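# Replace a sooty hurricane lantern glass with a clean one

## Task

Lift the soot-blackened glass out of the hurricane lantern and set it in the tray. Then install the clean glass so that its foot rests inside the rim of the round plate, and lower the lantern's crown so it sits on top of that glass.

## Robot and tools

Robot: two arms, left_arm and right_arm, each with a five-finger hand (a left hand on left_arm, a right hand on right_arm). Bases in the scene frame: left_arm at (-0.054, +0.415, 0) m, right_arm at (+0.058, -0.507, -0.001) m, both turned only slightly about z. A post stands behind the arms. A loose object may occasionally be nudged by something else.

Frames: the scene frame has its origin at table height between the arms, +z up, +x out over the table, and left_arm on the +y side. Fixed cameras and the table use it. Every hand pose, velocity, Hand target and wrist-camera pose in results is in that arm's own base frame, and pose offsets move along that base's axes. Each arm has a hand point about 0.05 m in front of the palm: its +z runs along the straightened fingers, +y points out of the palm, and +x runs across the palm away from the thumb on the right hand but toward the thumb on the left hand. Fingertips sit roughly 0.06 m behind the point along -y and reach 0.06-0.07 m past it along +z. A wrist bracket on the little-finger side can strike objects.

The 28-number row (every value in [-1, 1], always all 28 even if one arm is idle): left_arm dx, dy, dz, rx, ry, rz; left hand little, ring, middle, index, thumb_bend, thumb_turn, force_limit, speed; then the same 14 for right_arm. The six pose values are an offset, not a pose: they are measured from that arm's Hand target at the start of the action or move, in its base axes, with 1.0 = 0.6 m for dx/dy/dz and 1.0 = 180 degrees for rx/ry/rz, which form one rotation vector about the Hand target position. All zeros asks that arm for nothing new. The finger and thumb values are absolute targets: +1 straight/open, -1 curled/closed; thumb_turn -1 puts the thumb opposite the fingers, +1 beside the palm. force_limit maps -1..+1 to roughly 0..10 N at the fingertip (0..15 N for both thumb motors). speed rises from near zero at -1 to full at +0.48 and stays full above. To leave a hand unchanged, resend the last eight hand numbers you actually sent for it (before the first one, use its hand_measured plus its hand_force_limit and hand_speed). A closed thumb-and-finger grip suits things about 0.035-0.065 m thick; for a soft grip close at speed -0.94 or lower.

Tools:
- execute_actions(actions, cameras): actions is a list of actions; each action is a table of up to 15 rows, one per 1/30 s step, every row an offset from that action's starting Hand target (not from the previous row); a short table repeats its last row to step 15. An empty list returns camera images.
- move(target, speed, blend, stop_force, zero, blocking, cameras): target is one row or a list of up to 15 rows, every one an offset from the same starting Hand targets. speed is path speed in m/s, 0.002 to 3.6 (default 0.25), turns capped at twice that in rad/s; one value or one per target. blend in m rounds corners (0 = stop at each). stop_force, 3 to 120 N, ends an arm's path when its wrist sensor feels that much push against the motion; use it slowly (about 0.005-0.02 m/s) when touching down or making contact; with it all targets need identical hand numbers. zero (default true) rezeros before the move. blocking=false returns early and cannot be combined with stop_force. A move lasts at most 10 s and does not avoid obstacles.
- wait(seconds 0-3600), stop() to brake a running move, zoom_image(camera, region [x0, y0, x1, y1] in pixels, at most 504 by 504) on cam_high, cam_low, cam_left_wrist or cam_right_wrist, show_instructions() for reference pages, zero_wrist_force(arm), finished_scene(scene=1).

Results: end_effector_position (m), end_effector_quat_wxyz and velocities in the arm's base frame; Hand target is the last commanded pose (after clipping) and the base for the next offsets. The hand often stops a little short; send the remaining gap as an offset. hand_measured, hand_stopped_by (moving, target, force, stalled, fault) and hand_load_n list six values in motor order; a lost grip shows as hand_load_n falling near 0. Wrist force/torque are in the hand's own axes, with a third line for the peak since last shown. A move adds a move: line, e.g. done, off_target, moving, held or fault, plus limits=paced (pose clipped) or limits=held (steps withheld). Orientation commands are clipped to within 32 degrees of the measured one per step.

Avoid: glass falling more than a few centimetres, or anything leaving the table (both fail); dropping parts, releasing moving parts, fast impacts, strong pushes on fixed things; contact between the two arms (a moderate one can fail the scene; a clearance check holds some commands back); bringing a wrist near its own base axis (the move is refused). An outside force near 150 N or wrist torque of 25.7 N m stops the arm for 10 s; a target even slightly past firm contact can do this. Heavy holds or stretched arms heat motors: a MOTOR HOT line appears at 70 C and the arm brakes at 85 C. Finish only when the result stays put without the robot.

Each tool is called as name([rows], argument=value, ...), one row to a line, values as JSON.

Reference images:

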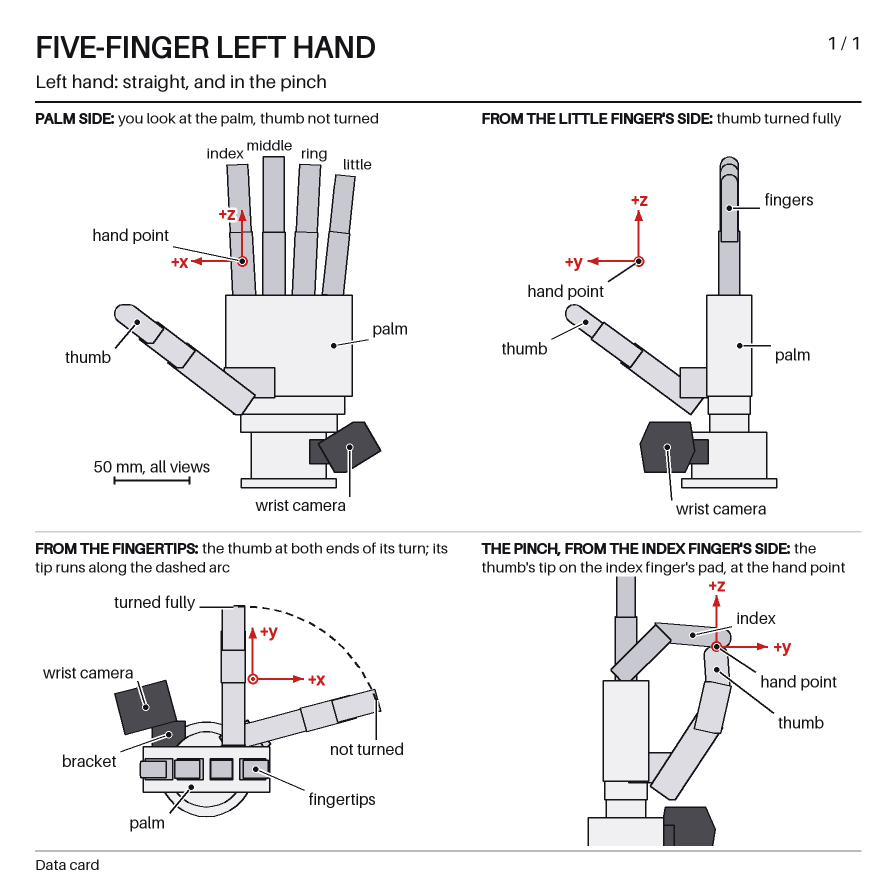

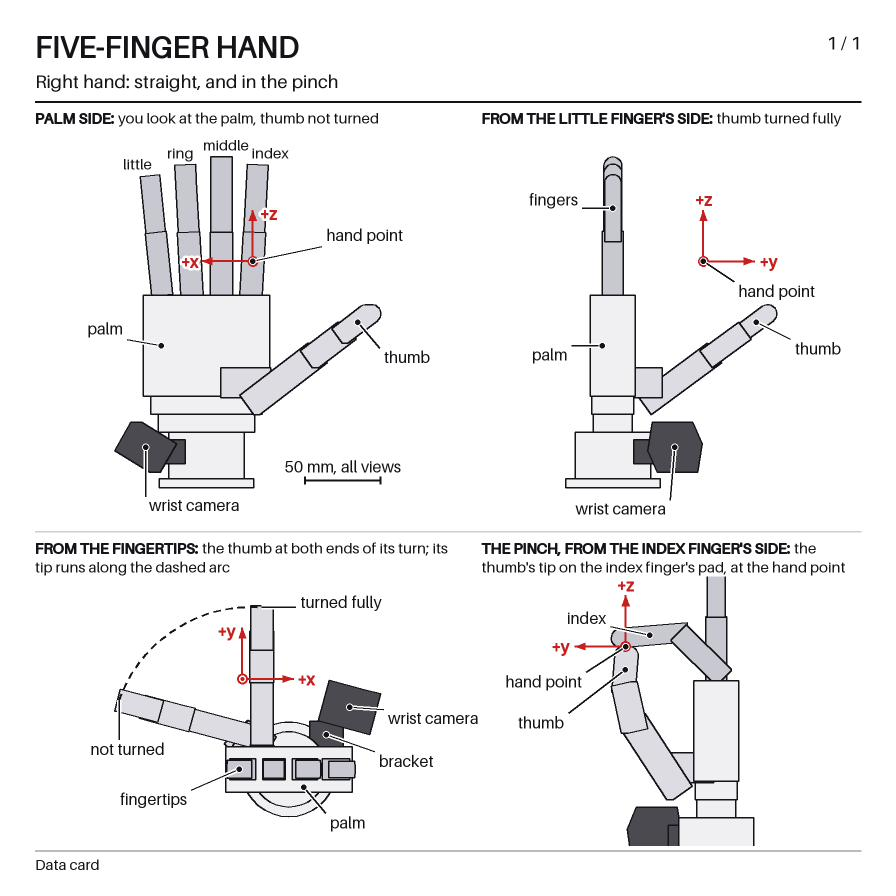

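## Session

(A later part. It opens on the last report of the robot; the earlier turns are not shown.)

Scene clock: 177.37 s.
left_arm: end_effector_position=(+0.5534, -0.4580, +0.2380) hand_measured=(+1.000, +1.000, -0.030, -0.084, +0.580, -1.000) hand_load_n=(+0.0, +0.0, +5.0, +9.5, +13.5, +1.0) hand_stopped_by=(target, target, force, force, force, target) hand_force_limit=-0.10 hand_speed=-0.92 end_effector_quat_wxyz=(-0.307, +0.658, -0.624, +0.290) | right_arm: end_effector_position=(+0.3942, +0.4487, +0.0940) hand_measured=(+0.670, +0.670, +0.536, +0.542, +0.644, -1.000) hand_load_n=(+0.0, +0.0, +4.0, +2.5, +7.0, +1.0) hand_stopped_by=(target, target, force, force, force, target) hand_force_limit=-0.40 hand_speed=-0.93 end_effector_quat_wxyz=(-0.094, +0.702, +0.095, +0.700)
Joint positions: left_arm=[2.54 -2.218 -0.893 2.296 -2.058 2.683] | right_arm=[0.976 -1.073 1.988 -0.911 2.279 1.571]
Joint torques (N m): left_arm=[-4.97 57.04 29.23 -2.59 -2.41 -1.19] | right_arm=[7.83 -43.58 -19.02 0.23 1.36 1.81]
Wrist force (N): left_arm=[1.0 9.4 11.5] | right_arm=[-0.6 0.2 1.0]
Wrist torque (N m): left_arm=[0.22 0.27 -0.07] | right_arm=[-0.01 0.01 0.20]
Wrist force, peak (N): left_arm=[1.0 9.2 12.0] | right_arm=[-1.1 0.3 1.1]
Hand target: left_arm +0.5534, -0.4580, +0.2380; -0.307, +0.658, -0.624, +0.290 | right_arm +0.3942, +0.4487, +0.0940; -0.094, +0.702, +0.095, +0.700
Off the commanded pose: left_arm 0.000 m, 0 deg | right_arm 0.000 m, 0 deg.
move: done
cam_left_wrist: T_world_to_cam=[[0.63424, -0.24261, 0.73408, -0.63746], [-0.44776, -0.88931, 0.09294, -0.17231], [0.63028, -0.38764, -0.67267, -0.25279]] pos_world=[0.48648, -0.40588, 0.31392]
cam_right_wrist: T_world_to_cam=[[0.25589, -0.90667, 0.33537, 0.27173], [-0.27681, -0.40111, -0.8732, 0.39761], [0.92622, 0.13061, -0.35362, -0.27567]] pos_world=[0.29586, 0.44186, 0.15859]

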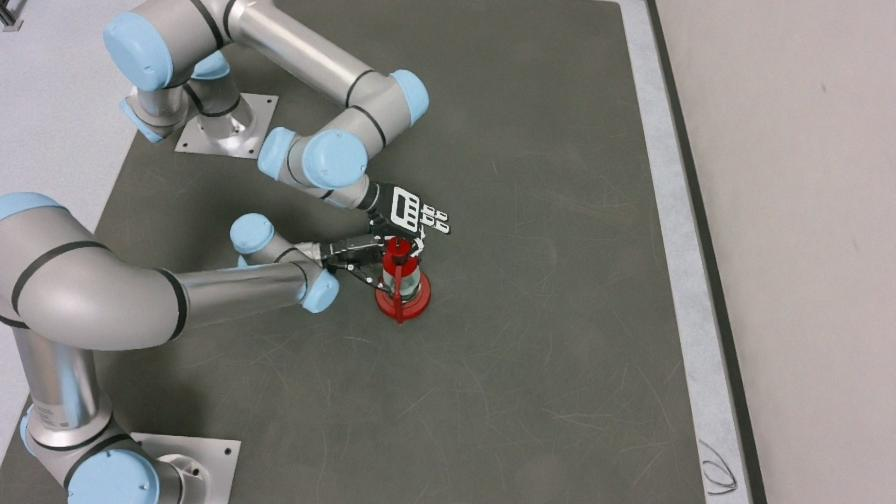

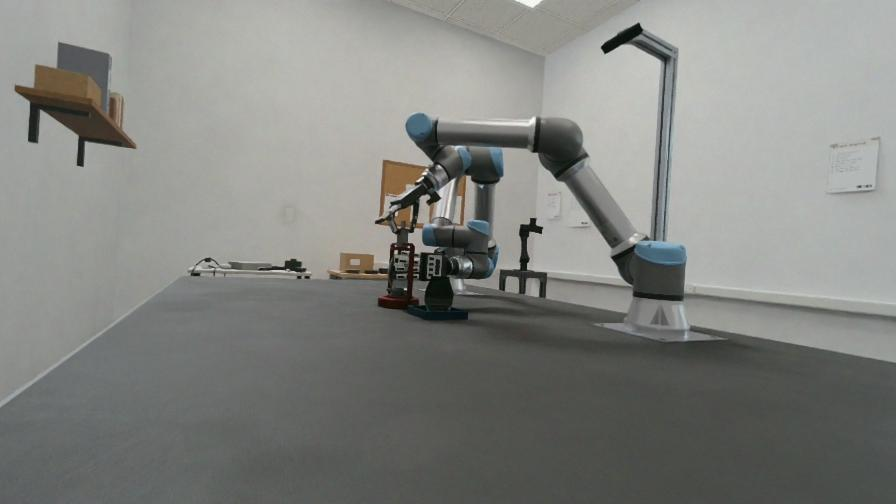

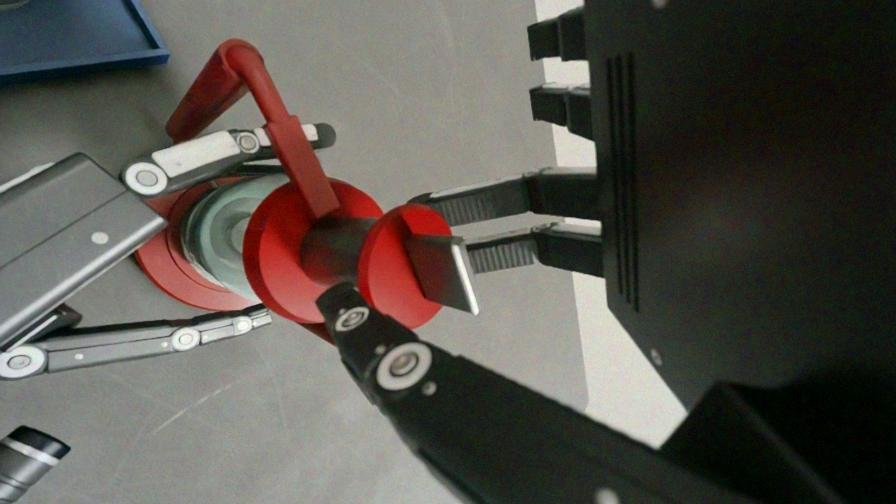

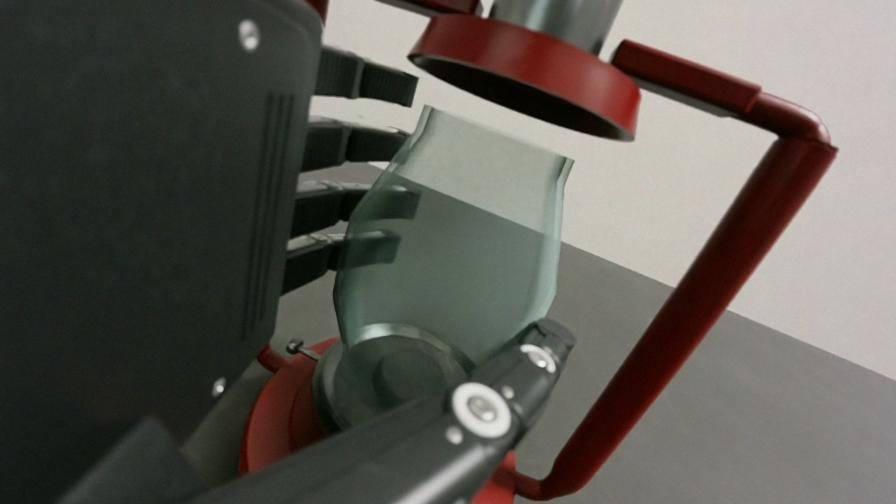

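move([
  [0,0,0,0,0,0,1,1,-0.4,-0.4,0.1,-1,-0.1,-0.92,0,0,-0.02,0,0,0,0.67,0.67,0.48,0.48,0.25,-1,-0.4,-0.93],
], speed=0.005, stop_force=3, cameras=["cam_left_wrist", "cam_right_wrist", "cam_low", "cam_high"])

zoom_image(camera="cam_right_wrist", region=[260, 280, 560, 504])

zoom_image(camera="cam_left_wrist", region=[170, 170, 260, 310])

zoom_image(camera="cam_high", region=[372, 250, 436, 314])

zoom_image(camera="cam_low", region=[374, 240, 424, 312])

Scene clock: 183.00 s.
left_arm: end_effector_position=(+0.5534, -0.4580, +0.2380) hand_measured=(+1.000, +1.000, -0.030, -0.084, +0.580, -1.000) hand_load_n=(+0.0, +0.0, +5.0, +9.5, +13.5, +1.0) hand_stopped_by=(target, target, force, force, force, target) hand_force_limit=-0.10 hand_speed=-0.92 end_effector_quat_wxyz=(-0.307, +0.658, -0.624, +0.290) | right_arm: end_effector_position=(+0.3942, +0.4487, +0.0847) hand_measured=(+0.670, +0.670, +0.536, +0.542, +0.644, -1.000) hand_load_n=(+0.0, +0.5, +4.0, +2.5, +7.0, +0.0) hand_stopped_by=(target, target, force, force, force, target) hand_force_limit=-0.40 hand_speed=-0.93 end_effector_quat_wxyz=(-0.094, +0.702, +0.095, +0.700)
Joint positions: left_arm=[2.54 -2.218 -0.893 2.296 -2.058 2.683] | right_arm=[0.976 -1.054 1.992 -0.934 2.279 1.571]
Joint torques (N m): left_arm=[-4.93 56.84 28.93 -2.53 -2.35 -1.21] | right_arm=[5.05 -42.75 -16.08 0.5 1.32 1.74]
Wrist force (N): left_arm=[1.0 9.2 11.7] | right_arm=[1.7 -0.4 1.1]
Wrist torque (N m): left_arm=[0.18 0.26 -0.06] | right_arm=[-0.03 -0.01 0.20]
Wrist force, peak (N): left_arm=[1.3 9.3 11.7] | right_arm=[5.9 -0.3 0.1]
Hand target: left_arm +0.5534, -0.4580, +0.2380; -0.307, +0.658, -0.624, +0.290 | right_arm +0.3942, +0.4487, +0.0847; -0.094, +0.702, +0.095, +0.700 (not the last commanded pose)
Off the commanded pose: left_arm 0.000 m, 0 deg | right_arm 0.003 m, 0 deg.
move: contact (right_arm)
cam_left_wrist: T_world_to_cam=[[0.63424, -0.24261, 0.73408, -0.63746], [-0.44776, -0.88931, 0.09294, -0.17231], [0.63028, -0.38764, -0.67267, -0.25279]] pos_world=[0.48648, -0.40588, 0.31392]
cam_right_wrist: T_world_to_cam=[[0.25589, -0.90667, 0.33537, 0.27485], [-0.27681, -0.40111, -0.8732, 0.38949], [0.92622, 0.13061, -0.35362, -0.27896]] pos_world=[0.29586, 0.44186, 0.14929]

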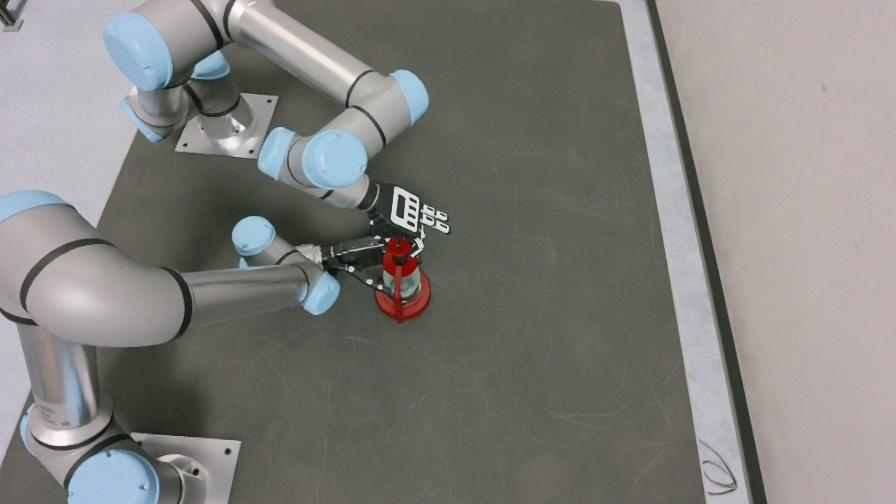

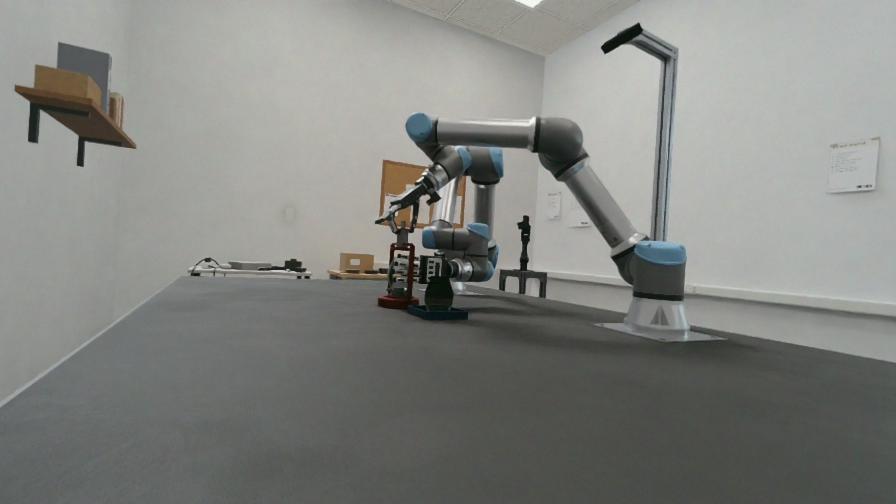

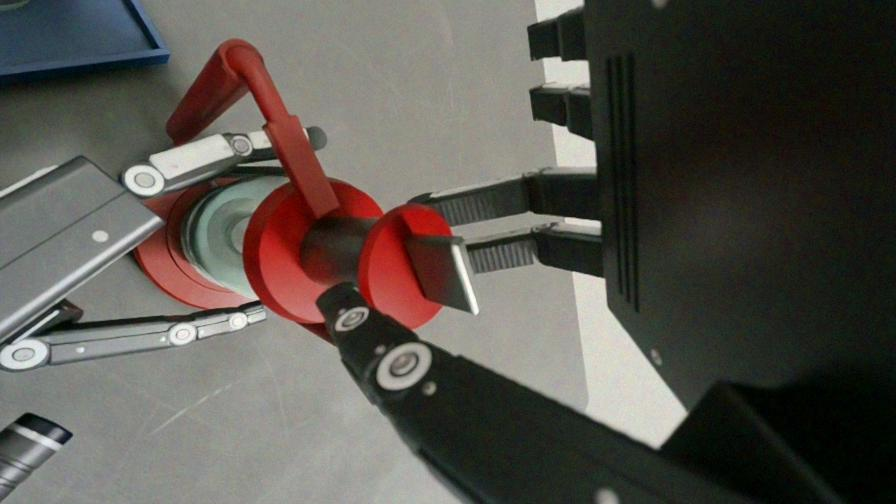

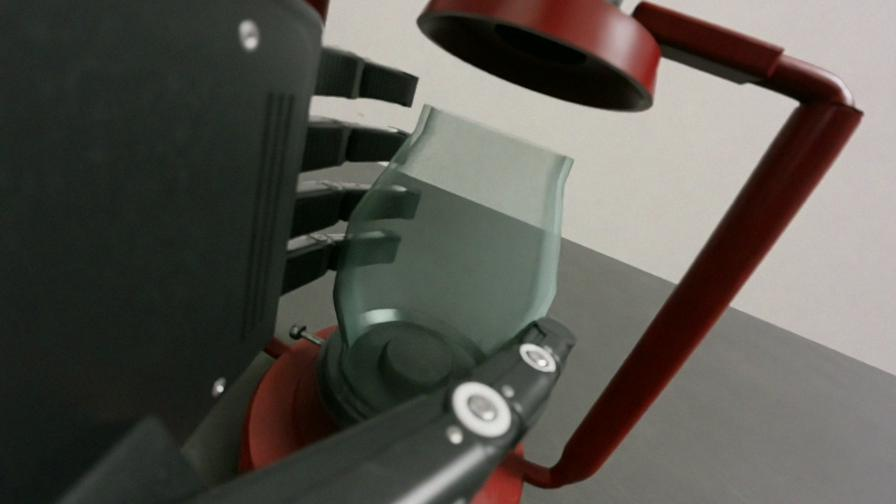

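Scaled by 1.680 from the camera's image (finer frame: 1280x720).

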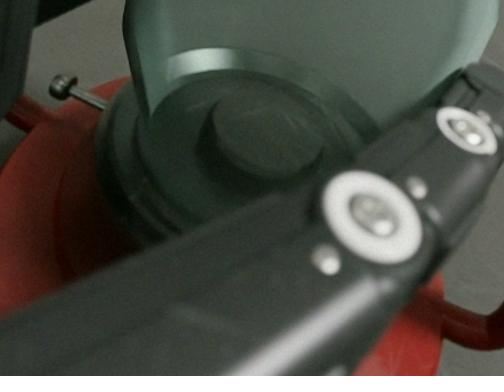

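Scaled by 3.600 from the camera's image (finer frame: 1280x720).

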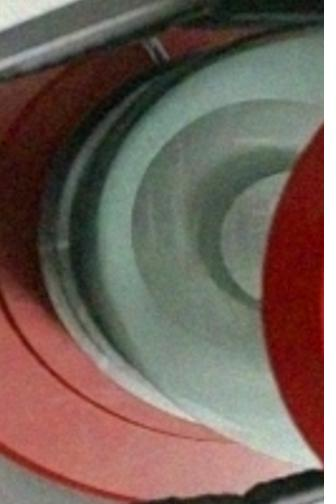

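Scaled by 7.875 from the camera's image (finer frame: 1280x720).

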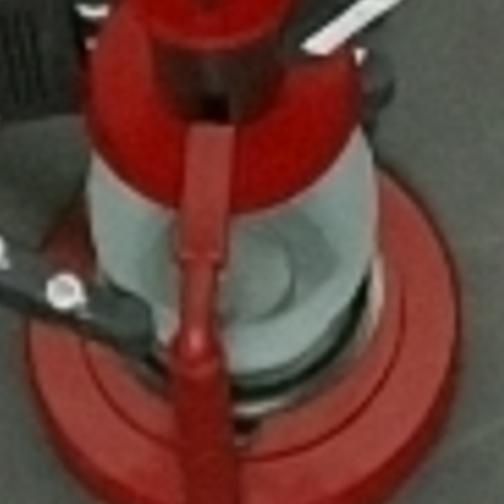

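Scaled by 7.000 from the camera's image (finer frame: 1280x720).

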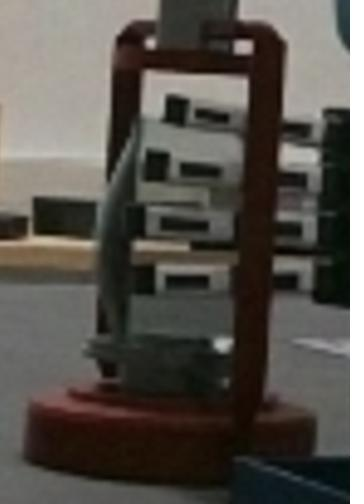

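zoom_image(camera="cam_right_wrist", region=[310, 295, 490, 415])

zoom_image(camera="cam_high", region=[380, 275, 424, 306])

zoom_image(camera="cam_low", region=[382, 278, 414, 302])

Scaled by 2.800 from the camera's image (finer frame: 1280x720).

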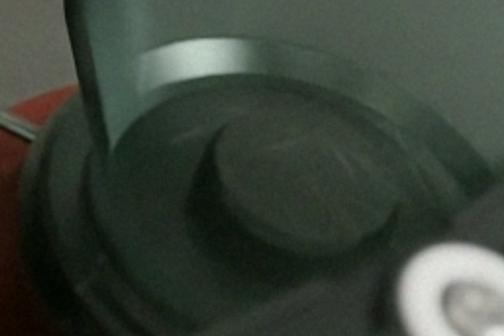

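Scaled by 11.455 from the camera's image (finer frame: 1280x720).

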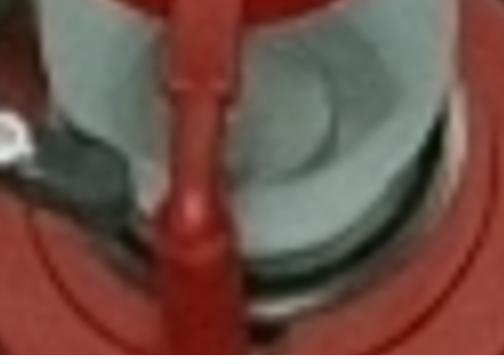

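Scaled by 15.750 from the camera's image (finer frame: 1280x720).

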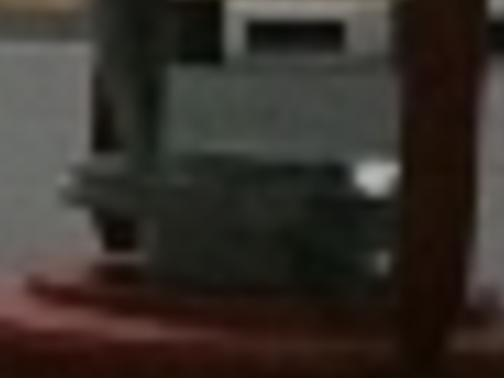

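zoom_image(camera="cam_low", region=[380, 252, 404, 292])

zoom_image(camera="cam_high", region=[376, 264, 428, 290])

Scaled by 12.600 from the camera's image (finer frame: 1280x720).

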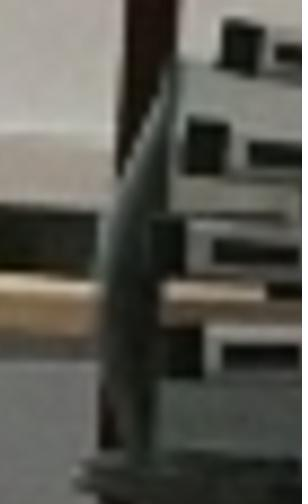

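Scaled by 9.692 from the camera's image (finer frame: 1280x720).

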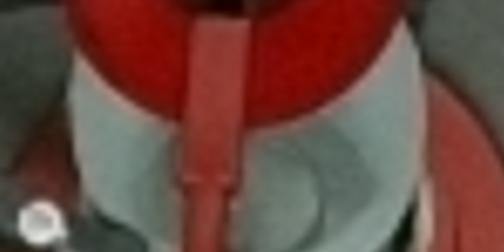

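move([
  [0,0,0,0,0,0,1,1,-0.4,-0.4,0.1,-1,-0.1,-0.92,0,0,0,0,0,0,0.67,0.67,0.6,0.6,0.76,-1,-0.4,-0.9],
], cameras=["cam_left_wrist", "cam_right_wrist", "cam_low", "cam_high"])

Scene clock: 185.53 s.
left_arm: end_effector_position=(+0.5534, -0.4580, +0.2380) hand_measured=(+1.000, +1.000, -0.030, -0.084, +0.580, -1.000) hand_load_n=(+0.0, +0.0, +5.0, +9.0, +13.5, +1.0) hand_stopped_by=(target, target, force, force, force, target) hand_force_limit=-0.10 hand_speed=-0.92 end_effector_quat_wxyz=(-0.307, +0.658, -0.624, +0.290) | right_arm: end_effector_position=(+0.3942, +0.4487, +0.0847) hand_measured=(+0.670, +0.670, +0.600, +0.600, +0.760, -1.000) hand_load_n=(+0.0, +0.0, -0.5, -0.5, +0.0, +0.5) hand_stopped_by=(target, target, target, target, target, target) hand_force_limit=-0.40 hand_speed=-0.90 end_effector_quat_wxyz=(-0.094, +0.702, +0.095, +0.700)
Joint positions: left_arm=[2.54 -2.218 -0.893 2.296 -2.058 2.683] | right_arm=[0.976 -1.054 1.992 -0.934 2.279 1.571]
Joint torques (N m): left_arm=[-5.21 57.04 28.87 -2.52 -2.3 -1.18] | right_arm=[5.19 -42.22 -18.89 -1.28 0.72 1.85]
Wrist force (N): left_arm=[1.1 9.1 11.4] | right_arm=[0.4 -0.2 0.9]
Wrist torque (N m): left_arm=[0.19 0.24 -0.05] | right_arm=[-0.09 0.03 0.18]
Wrist force, peak (N): left_arm=[1.1 9.4 11.7] | right_arm=[1.6 -0.8 1.3]
Hand target: left_arm +0.5534, -0.4580, +0.2380; -0.307, +0.658, -0.624, +0.290 | right_arm +0.3942, +0.4487, +0.0847; -0.094, +0.702, +0.095, +0.700
Off the commanded pose: left_arm 0.000 m, 0 deg | right_arm 0.000 m, 0 deg.
move: done
cam_left_wrist: T_world_to_cam=[[0.63424, -0.24261, 0.73408, -0.63746], [-0.44776, -0.88931, 0.09294, -0.17231], [0.63028, -0.38764, -0.67267, -0.25279]] pos_world=[0.48648, -0.40588, 0.31392]
cam_right_wrist: T_world_to_cam=[[0.25589, -0.90667, 0.33537, 0.27485], [-0.27681, -0.40111, -0.8732, 0.38949], [0.92622, 0.13061, -0.35362, -0.27896]] pos_world=[0.29586, 0.44186, 0.14929]

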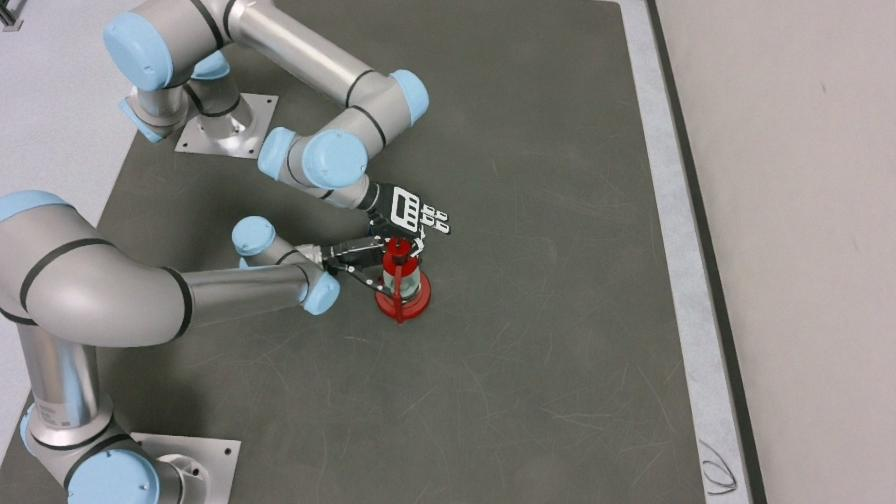

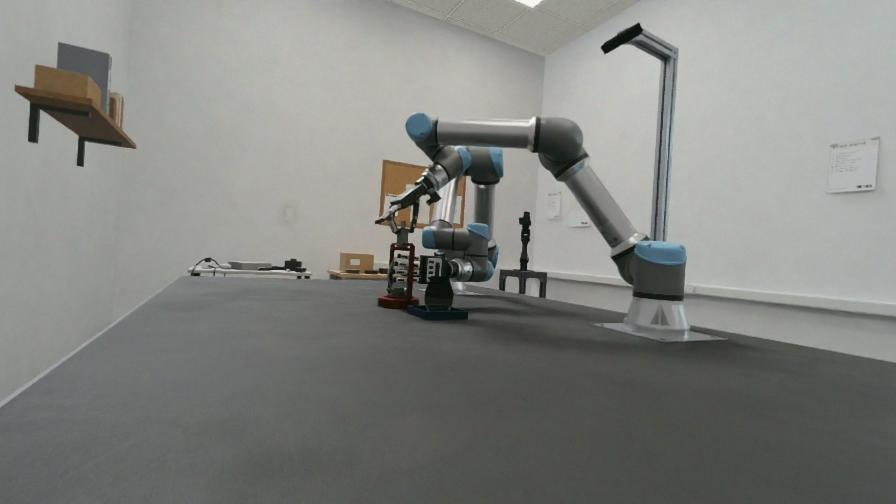

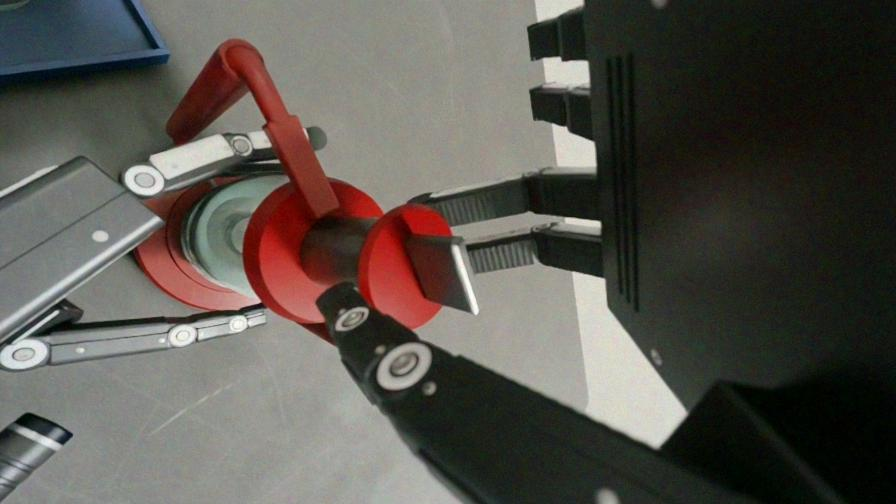

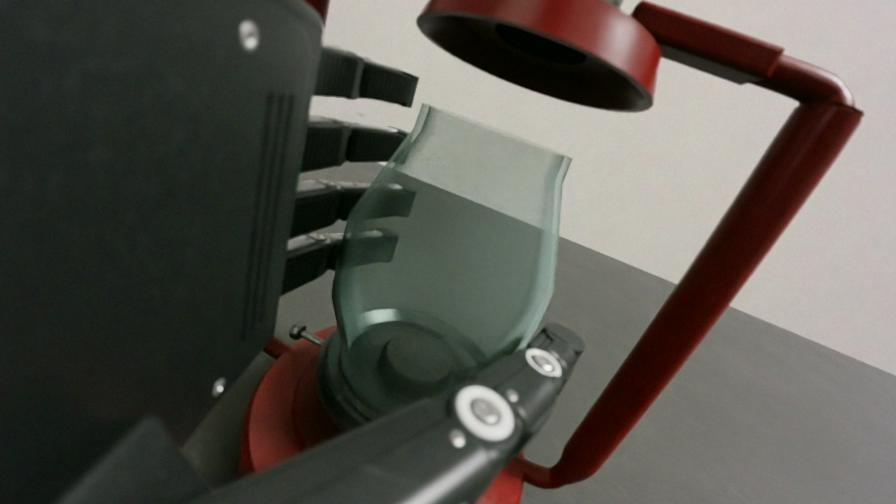

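move([
  [0,0,0,0,0,0,1,1,-0.4,-0.4,0.1,-1,-0.1,-0.92,0,0,0,0,0,0,0.67,0.67,0.64,0.64,1,-1,-0.4,-0.7],
  [0,0,0,0,0,0,1,1,-0.4,-0.4,0.1,-1,-0.1,-0.92,0.0027,-0.0097,0,0,0,0,0.67,0.67,0.64,0.64,1,-1,-0.4,-0.7],
  [0,0,0,0,0,0,1,1,-0.4,-0.4,0.1,-1,-0.1,-0.92,0.0027,-0.0097,0,0,0,0,1,1,1,1,1,-1,-0.4,-0.6],
], speed=0.02, cameras=["cam_left_wrist", "cam_right_wrist", "cam_low", "cam_high"])

Scene clock: 188.17 s.
left_arm: end_effector_position=(+0.5534, -0.4580, +0.2380) hand_measured=(+1.000, +1.000, -0.030, -0.084, +0.580, -1.000) hand_load_n=(+0.0, +0.0, +5.0, +9.5, +13.5, +1.0) hand_stopped_by=(target, target, force, force, force, target) hand_force_limit=-0.10 hand_speed=-0.92 end_effector_quat_wxyz=(-0.307, +0.658, -0.624, +0.290) | right_arm: end_effector_position=(+0.3958, +0.4429, +0.0847) hand_measured=(+1.000, +1.000, +1.000, +1.000, +1.000, -1.000) hand_load_n=(+0.0, +0.0, +0.0, +0.0, +0.0, +0.0) hand_stopped_by=(target, target, target, target, target, target) hand_force_limit=-0.40 hand_speed=-0.60 end_effector_quat_wxyz=(-0.094, +0.702, +0.095, +0.700)
Joint positions: left_arm=[2.54 -2.218 -0.893 2.296 -2.058 2.683] | right_arm=[0.966 -1.062 2.007 -0.941 2.268 1.571]
Joint torques (N m): left_arm=[-5.58 57 28.99 -2.48 -2.26 -1.22] | right_arm=[9.4 -29.12 -21.87 0.33 1.25 -1.89]
Wrist force (N): left_arm=[1.0 9.3 11.3] | right_arm=[0.7 0.1 1.0]
Wrist torque (N m): left_arm=[0.23 0.26 -0.06] | right_arm=[-0.04 -0.02 0.20]
Wrist force, peak (N): left_arm=[0.9 9.3 11.7] | right_arm=[0.8 -0.4 1.0]
Hand target: left_arm +0.5534, -0.4580, +0.2380; -0.307, +0.658, -0.624, +0.290 | right_arm +0.3958, +0.4429, +0.0847; -0.094, +0.702, +0.095, +0.700
Off the commanded pose: left_arm 0.000 m, 0 deg | right_arm 0.000 m, 0 deg.
move: done
cam_left_wrist: T_world_to_cam=[[0.63424, -0.24261, 0.73408, -0.63746], [-0.44776, -0.88931, 0.09294, -0.17231], [0.63028, -0.38764, -0.67267, -0.25279]] pos_world=[0.48648, -0.40588, 0.31392]
cam_right_wrist: T_world_to_cam=[[0.25587, -0.90671, 0.33528, 0.26919], [-0.27684, -0.40103, -0.87323, 0.38761], [0.92622, 0.13061, -0.35362, -0.27977]] pos_world=[0.29756, 0.43606, 0.14929]

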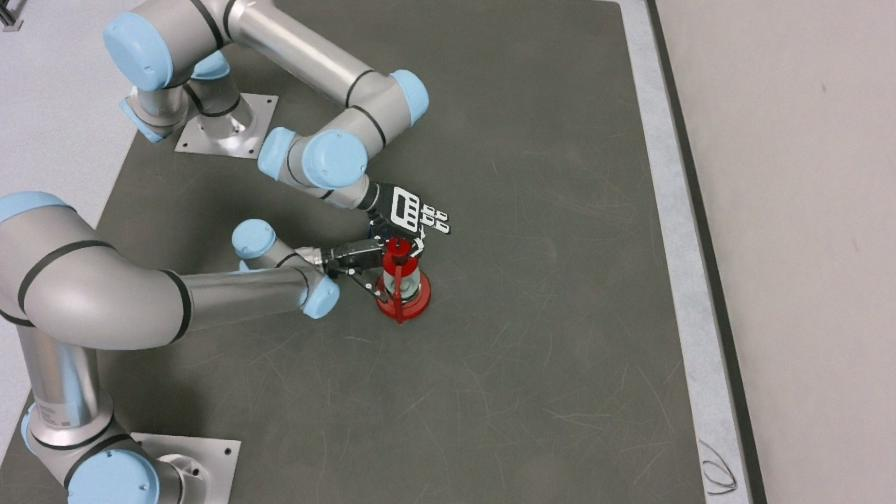

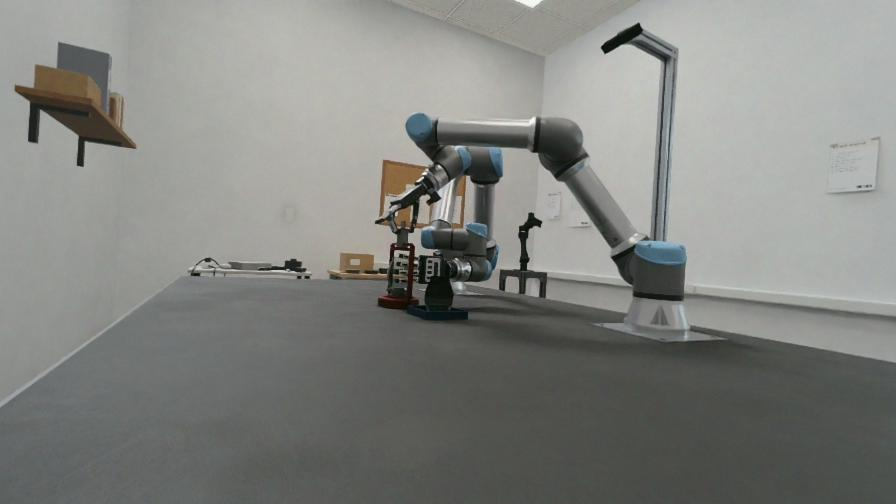

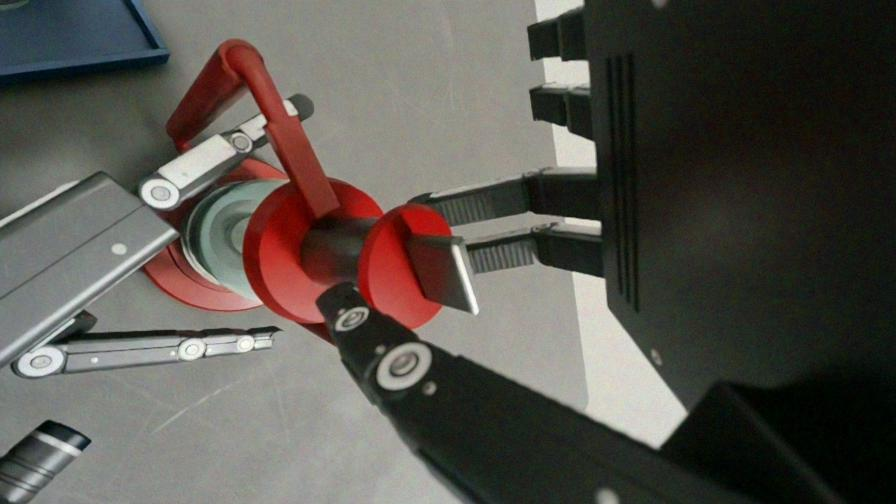

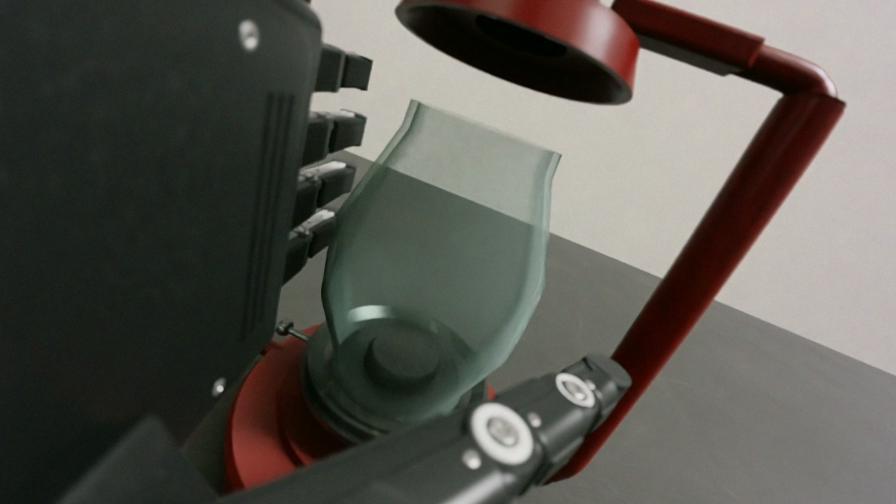

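move(target=[0,0,0,0,0,0,1,1,-0.4,-0.4,0.1,-1,-0.1,-0.92,-0.1932,-0.0518,0,0,0,0,1,1,1,1,1,-1,-0.4,-0.6], speed=0.08, stop_force=6, cameras=["cam_left_wrist", "cam_right_wrist", "cam_low", "cam_high"])

zoom_image(camera="cam_right_wrist", region=[300, 60, 620, 360])

zoom_image(camera="cam_low", region=[374, 240, 424, 312])

zoom_image(camera="cam_high", region=[372, 250, 436, 314])

zoom_image(camera="cam_left_wrist", region=[120, 140, 320, 330])

Scene clock: 190.80 s.
left_arm: end_effector_position=(+0.5534, -0.4580, +0.2380) hand_measured=(+1.000, +1.000, -0.030, -0.084, +0.580, -1.000) hand_load_n=(+0.0, +0.0, +5.0, +9.5, +13.5, +1.0) hand_stopped_by=(target, target, force, force, force, target) hand_force_limit=-0.10 hand_speed=-0.92 end_effector_quat_wxyz=(-0.307, +0.658, -0.624, +0.290) | right_arm: end_effector_position=(+0.2799, +0.4118, +0.0847) hand_measured=(+1.000, +1.000, +1.000, +1.000, +1.000, -1.000) hand_load_n=(+0.0, +0.0, +0.0, +0.0, +0.0, +0.0) hand_stopped_by=(target, target, target, target, target, target) hand_force_limit=-0.40 hand_speed=-0.60 end_effector_quat_wxyz=(-0.094, +0.702, +0.095, +0.700)
Joint positions: left_arm=[2.54 -2.218 -0.893 2.296 -2.058 2.683] | right_arm=[1.178 -1.144 2.161 -1.013 2.481 1.573]
Joint torques (N m): left_arm=[-5.38 57.05 29.33 -2.42 -2.25 -1.24] | right_arm=[1.21 -24.82 -20.33 0.61 0.98 -1.53]
Wrist force (N): left_arm=[1.1 9.2 11.4] | right_arm=[0.5 0.0 0.9]
Wrist torque (N m): left_arm=[0.20 0.25 -0.06] | right_arm=[-0.02 0.02 0.03]
Wrist force, peak (N): left_arm=[1.1 9.4 11.6] | right_arm=[0.5 0.1 1.8]
Hand target: left_arm +0.5534, -0.4580, +0.2380; -0.307, +0.658, -0.624, +0.290 | right_arm +0.2799, +0.4118, +0.0847; -0.094, +0.702, +0.095, +0.700
Off the commanded pose: left_arm 0.000 m, 0 deg | right_arm 0.000 m, 0 deg.
move: done
cam_left_wrist: T_world_to_cam=[[0.63424, -0.24261, 0.73408, -0.63746], [-0.44776, -0.88931, 0.09294, -0.17231], [0.63028, -0.38764, -0.67267, -0.25279]] pos_world=[0.48648, -0.40588, 0.31392]
cam_right_wrist: T_world_to_cam=[[0.25587, -0.90671, 0.33528, 0.27067], [-0.27684, -0.40103, -0.87323, 0.34303], [0.92622, 0.13061, -0.35362, -0.16827]] pos_world=[0.18156, 0.40496, 0.14929]

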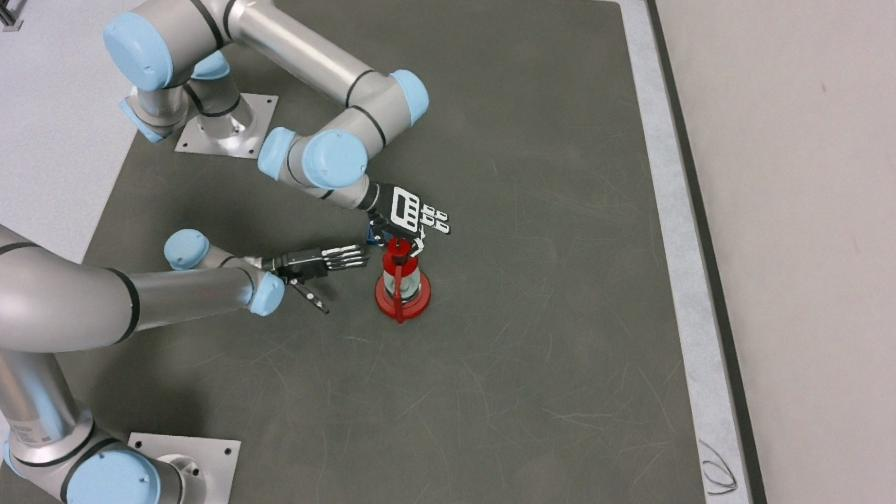

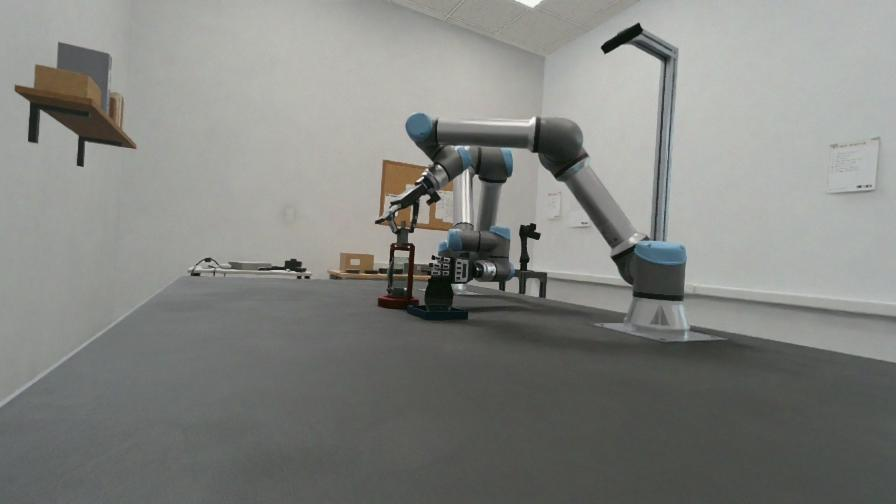

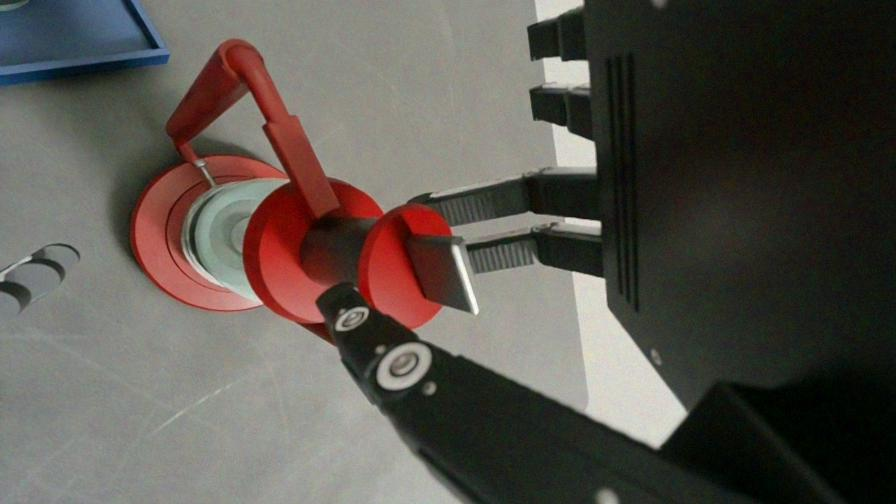

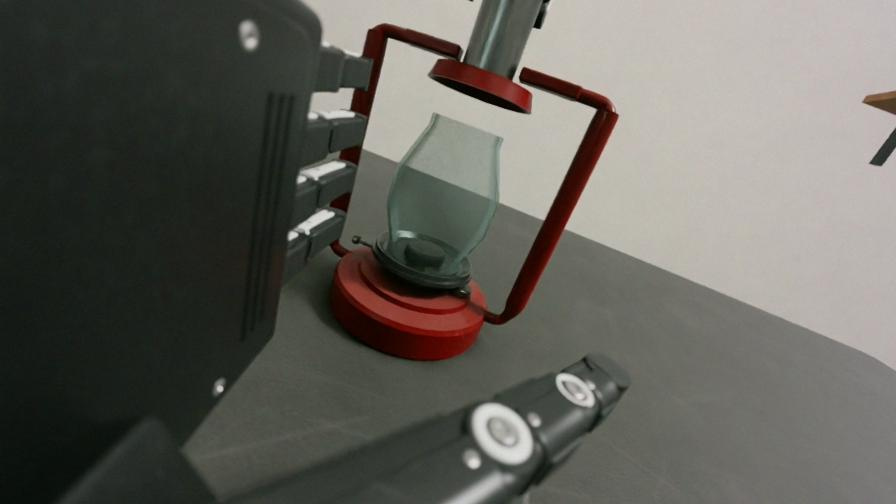

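Scaled by 1.575 from the camera's image (finer frame: 1280x720).

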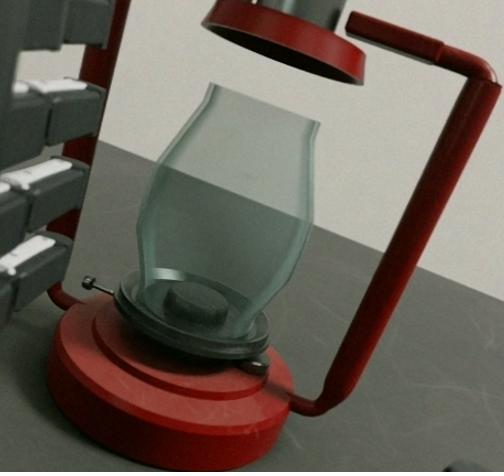

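Scaled by 7.000 from the camera's image (finer frame: 1280x720).

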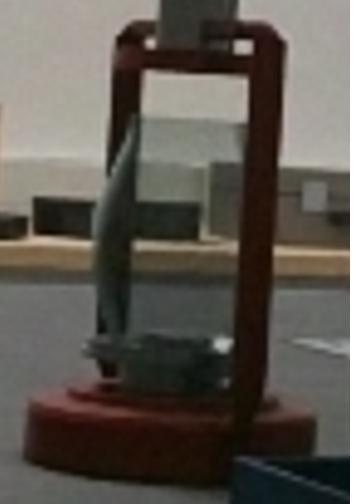

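Scaled by 7.875 from the camera's image (finer frame: 1280x720).

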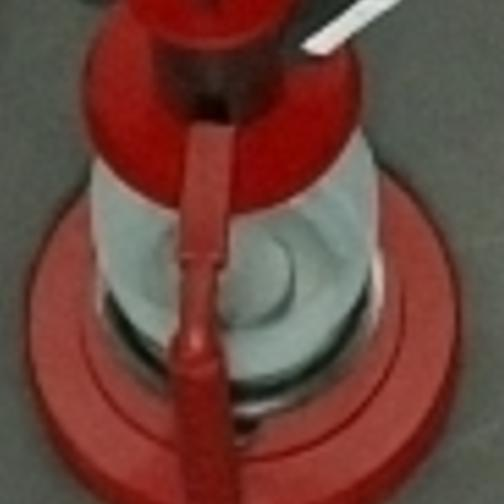

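Scaled by 2.520 from the camera's image (finer frame: 1280x720).

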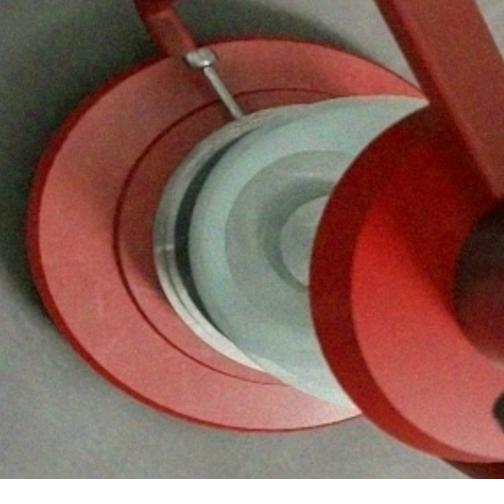

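zoom_image(camera="cam_right_wrist", region=[360, 215, 490, 305])

zoom_image(camera="cam_right_wrist", region=[380, 50, 550, 220])

Scaled by 3.877 from the camera's image (finer frame: 1280x720).

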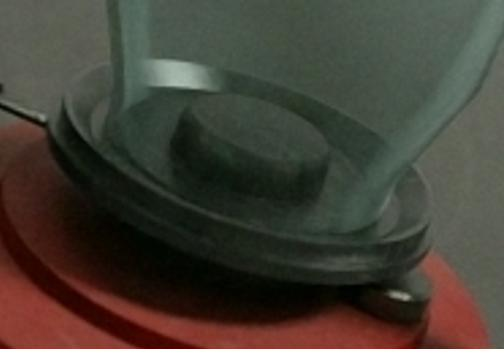

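Scaled by 2.965 from the camera's image (finer frame: 1280x720).

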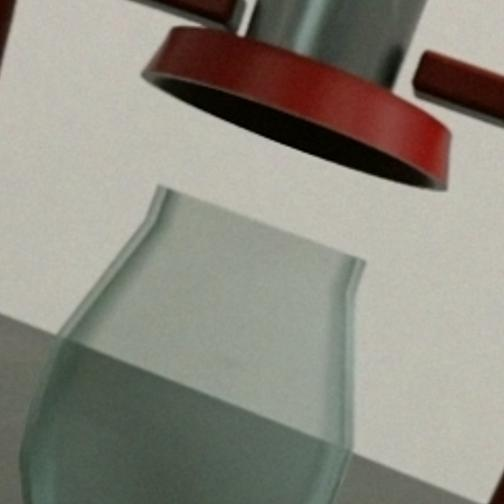

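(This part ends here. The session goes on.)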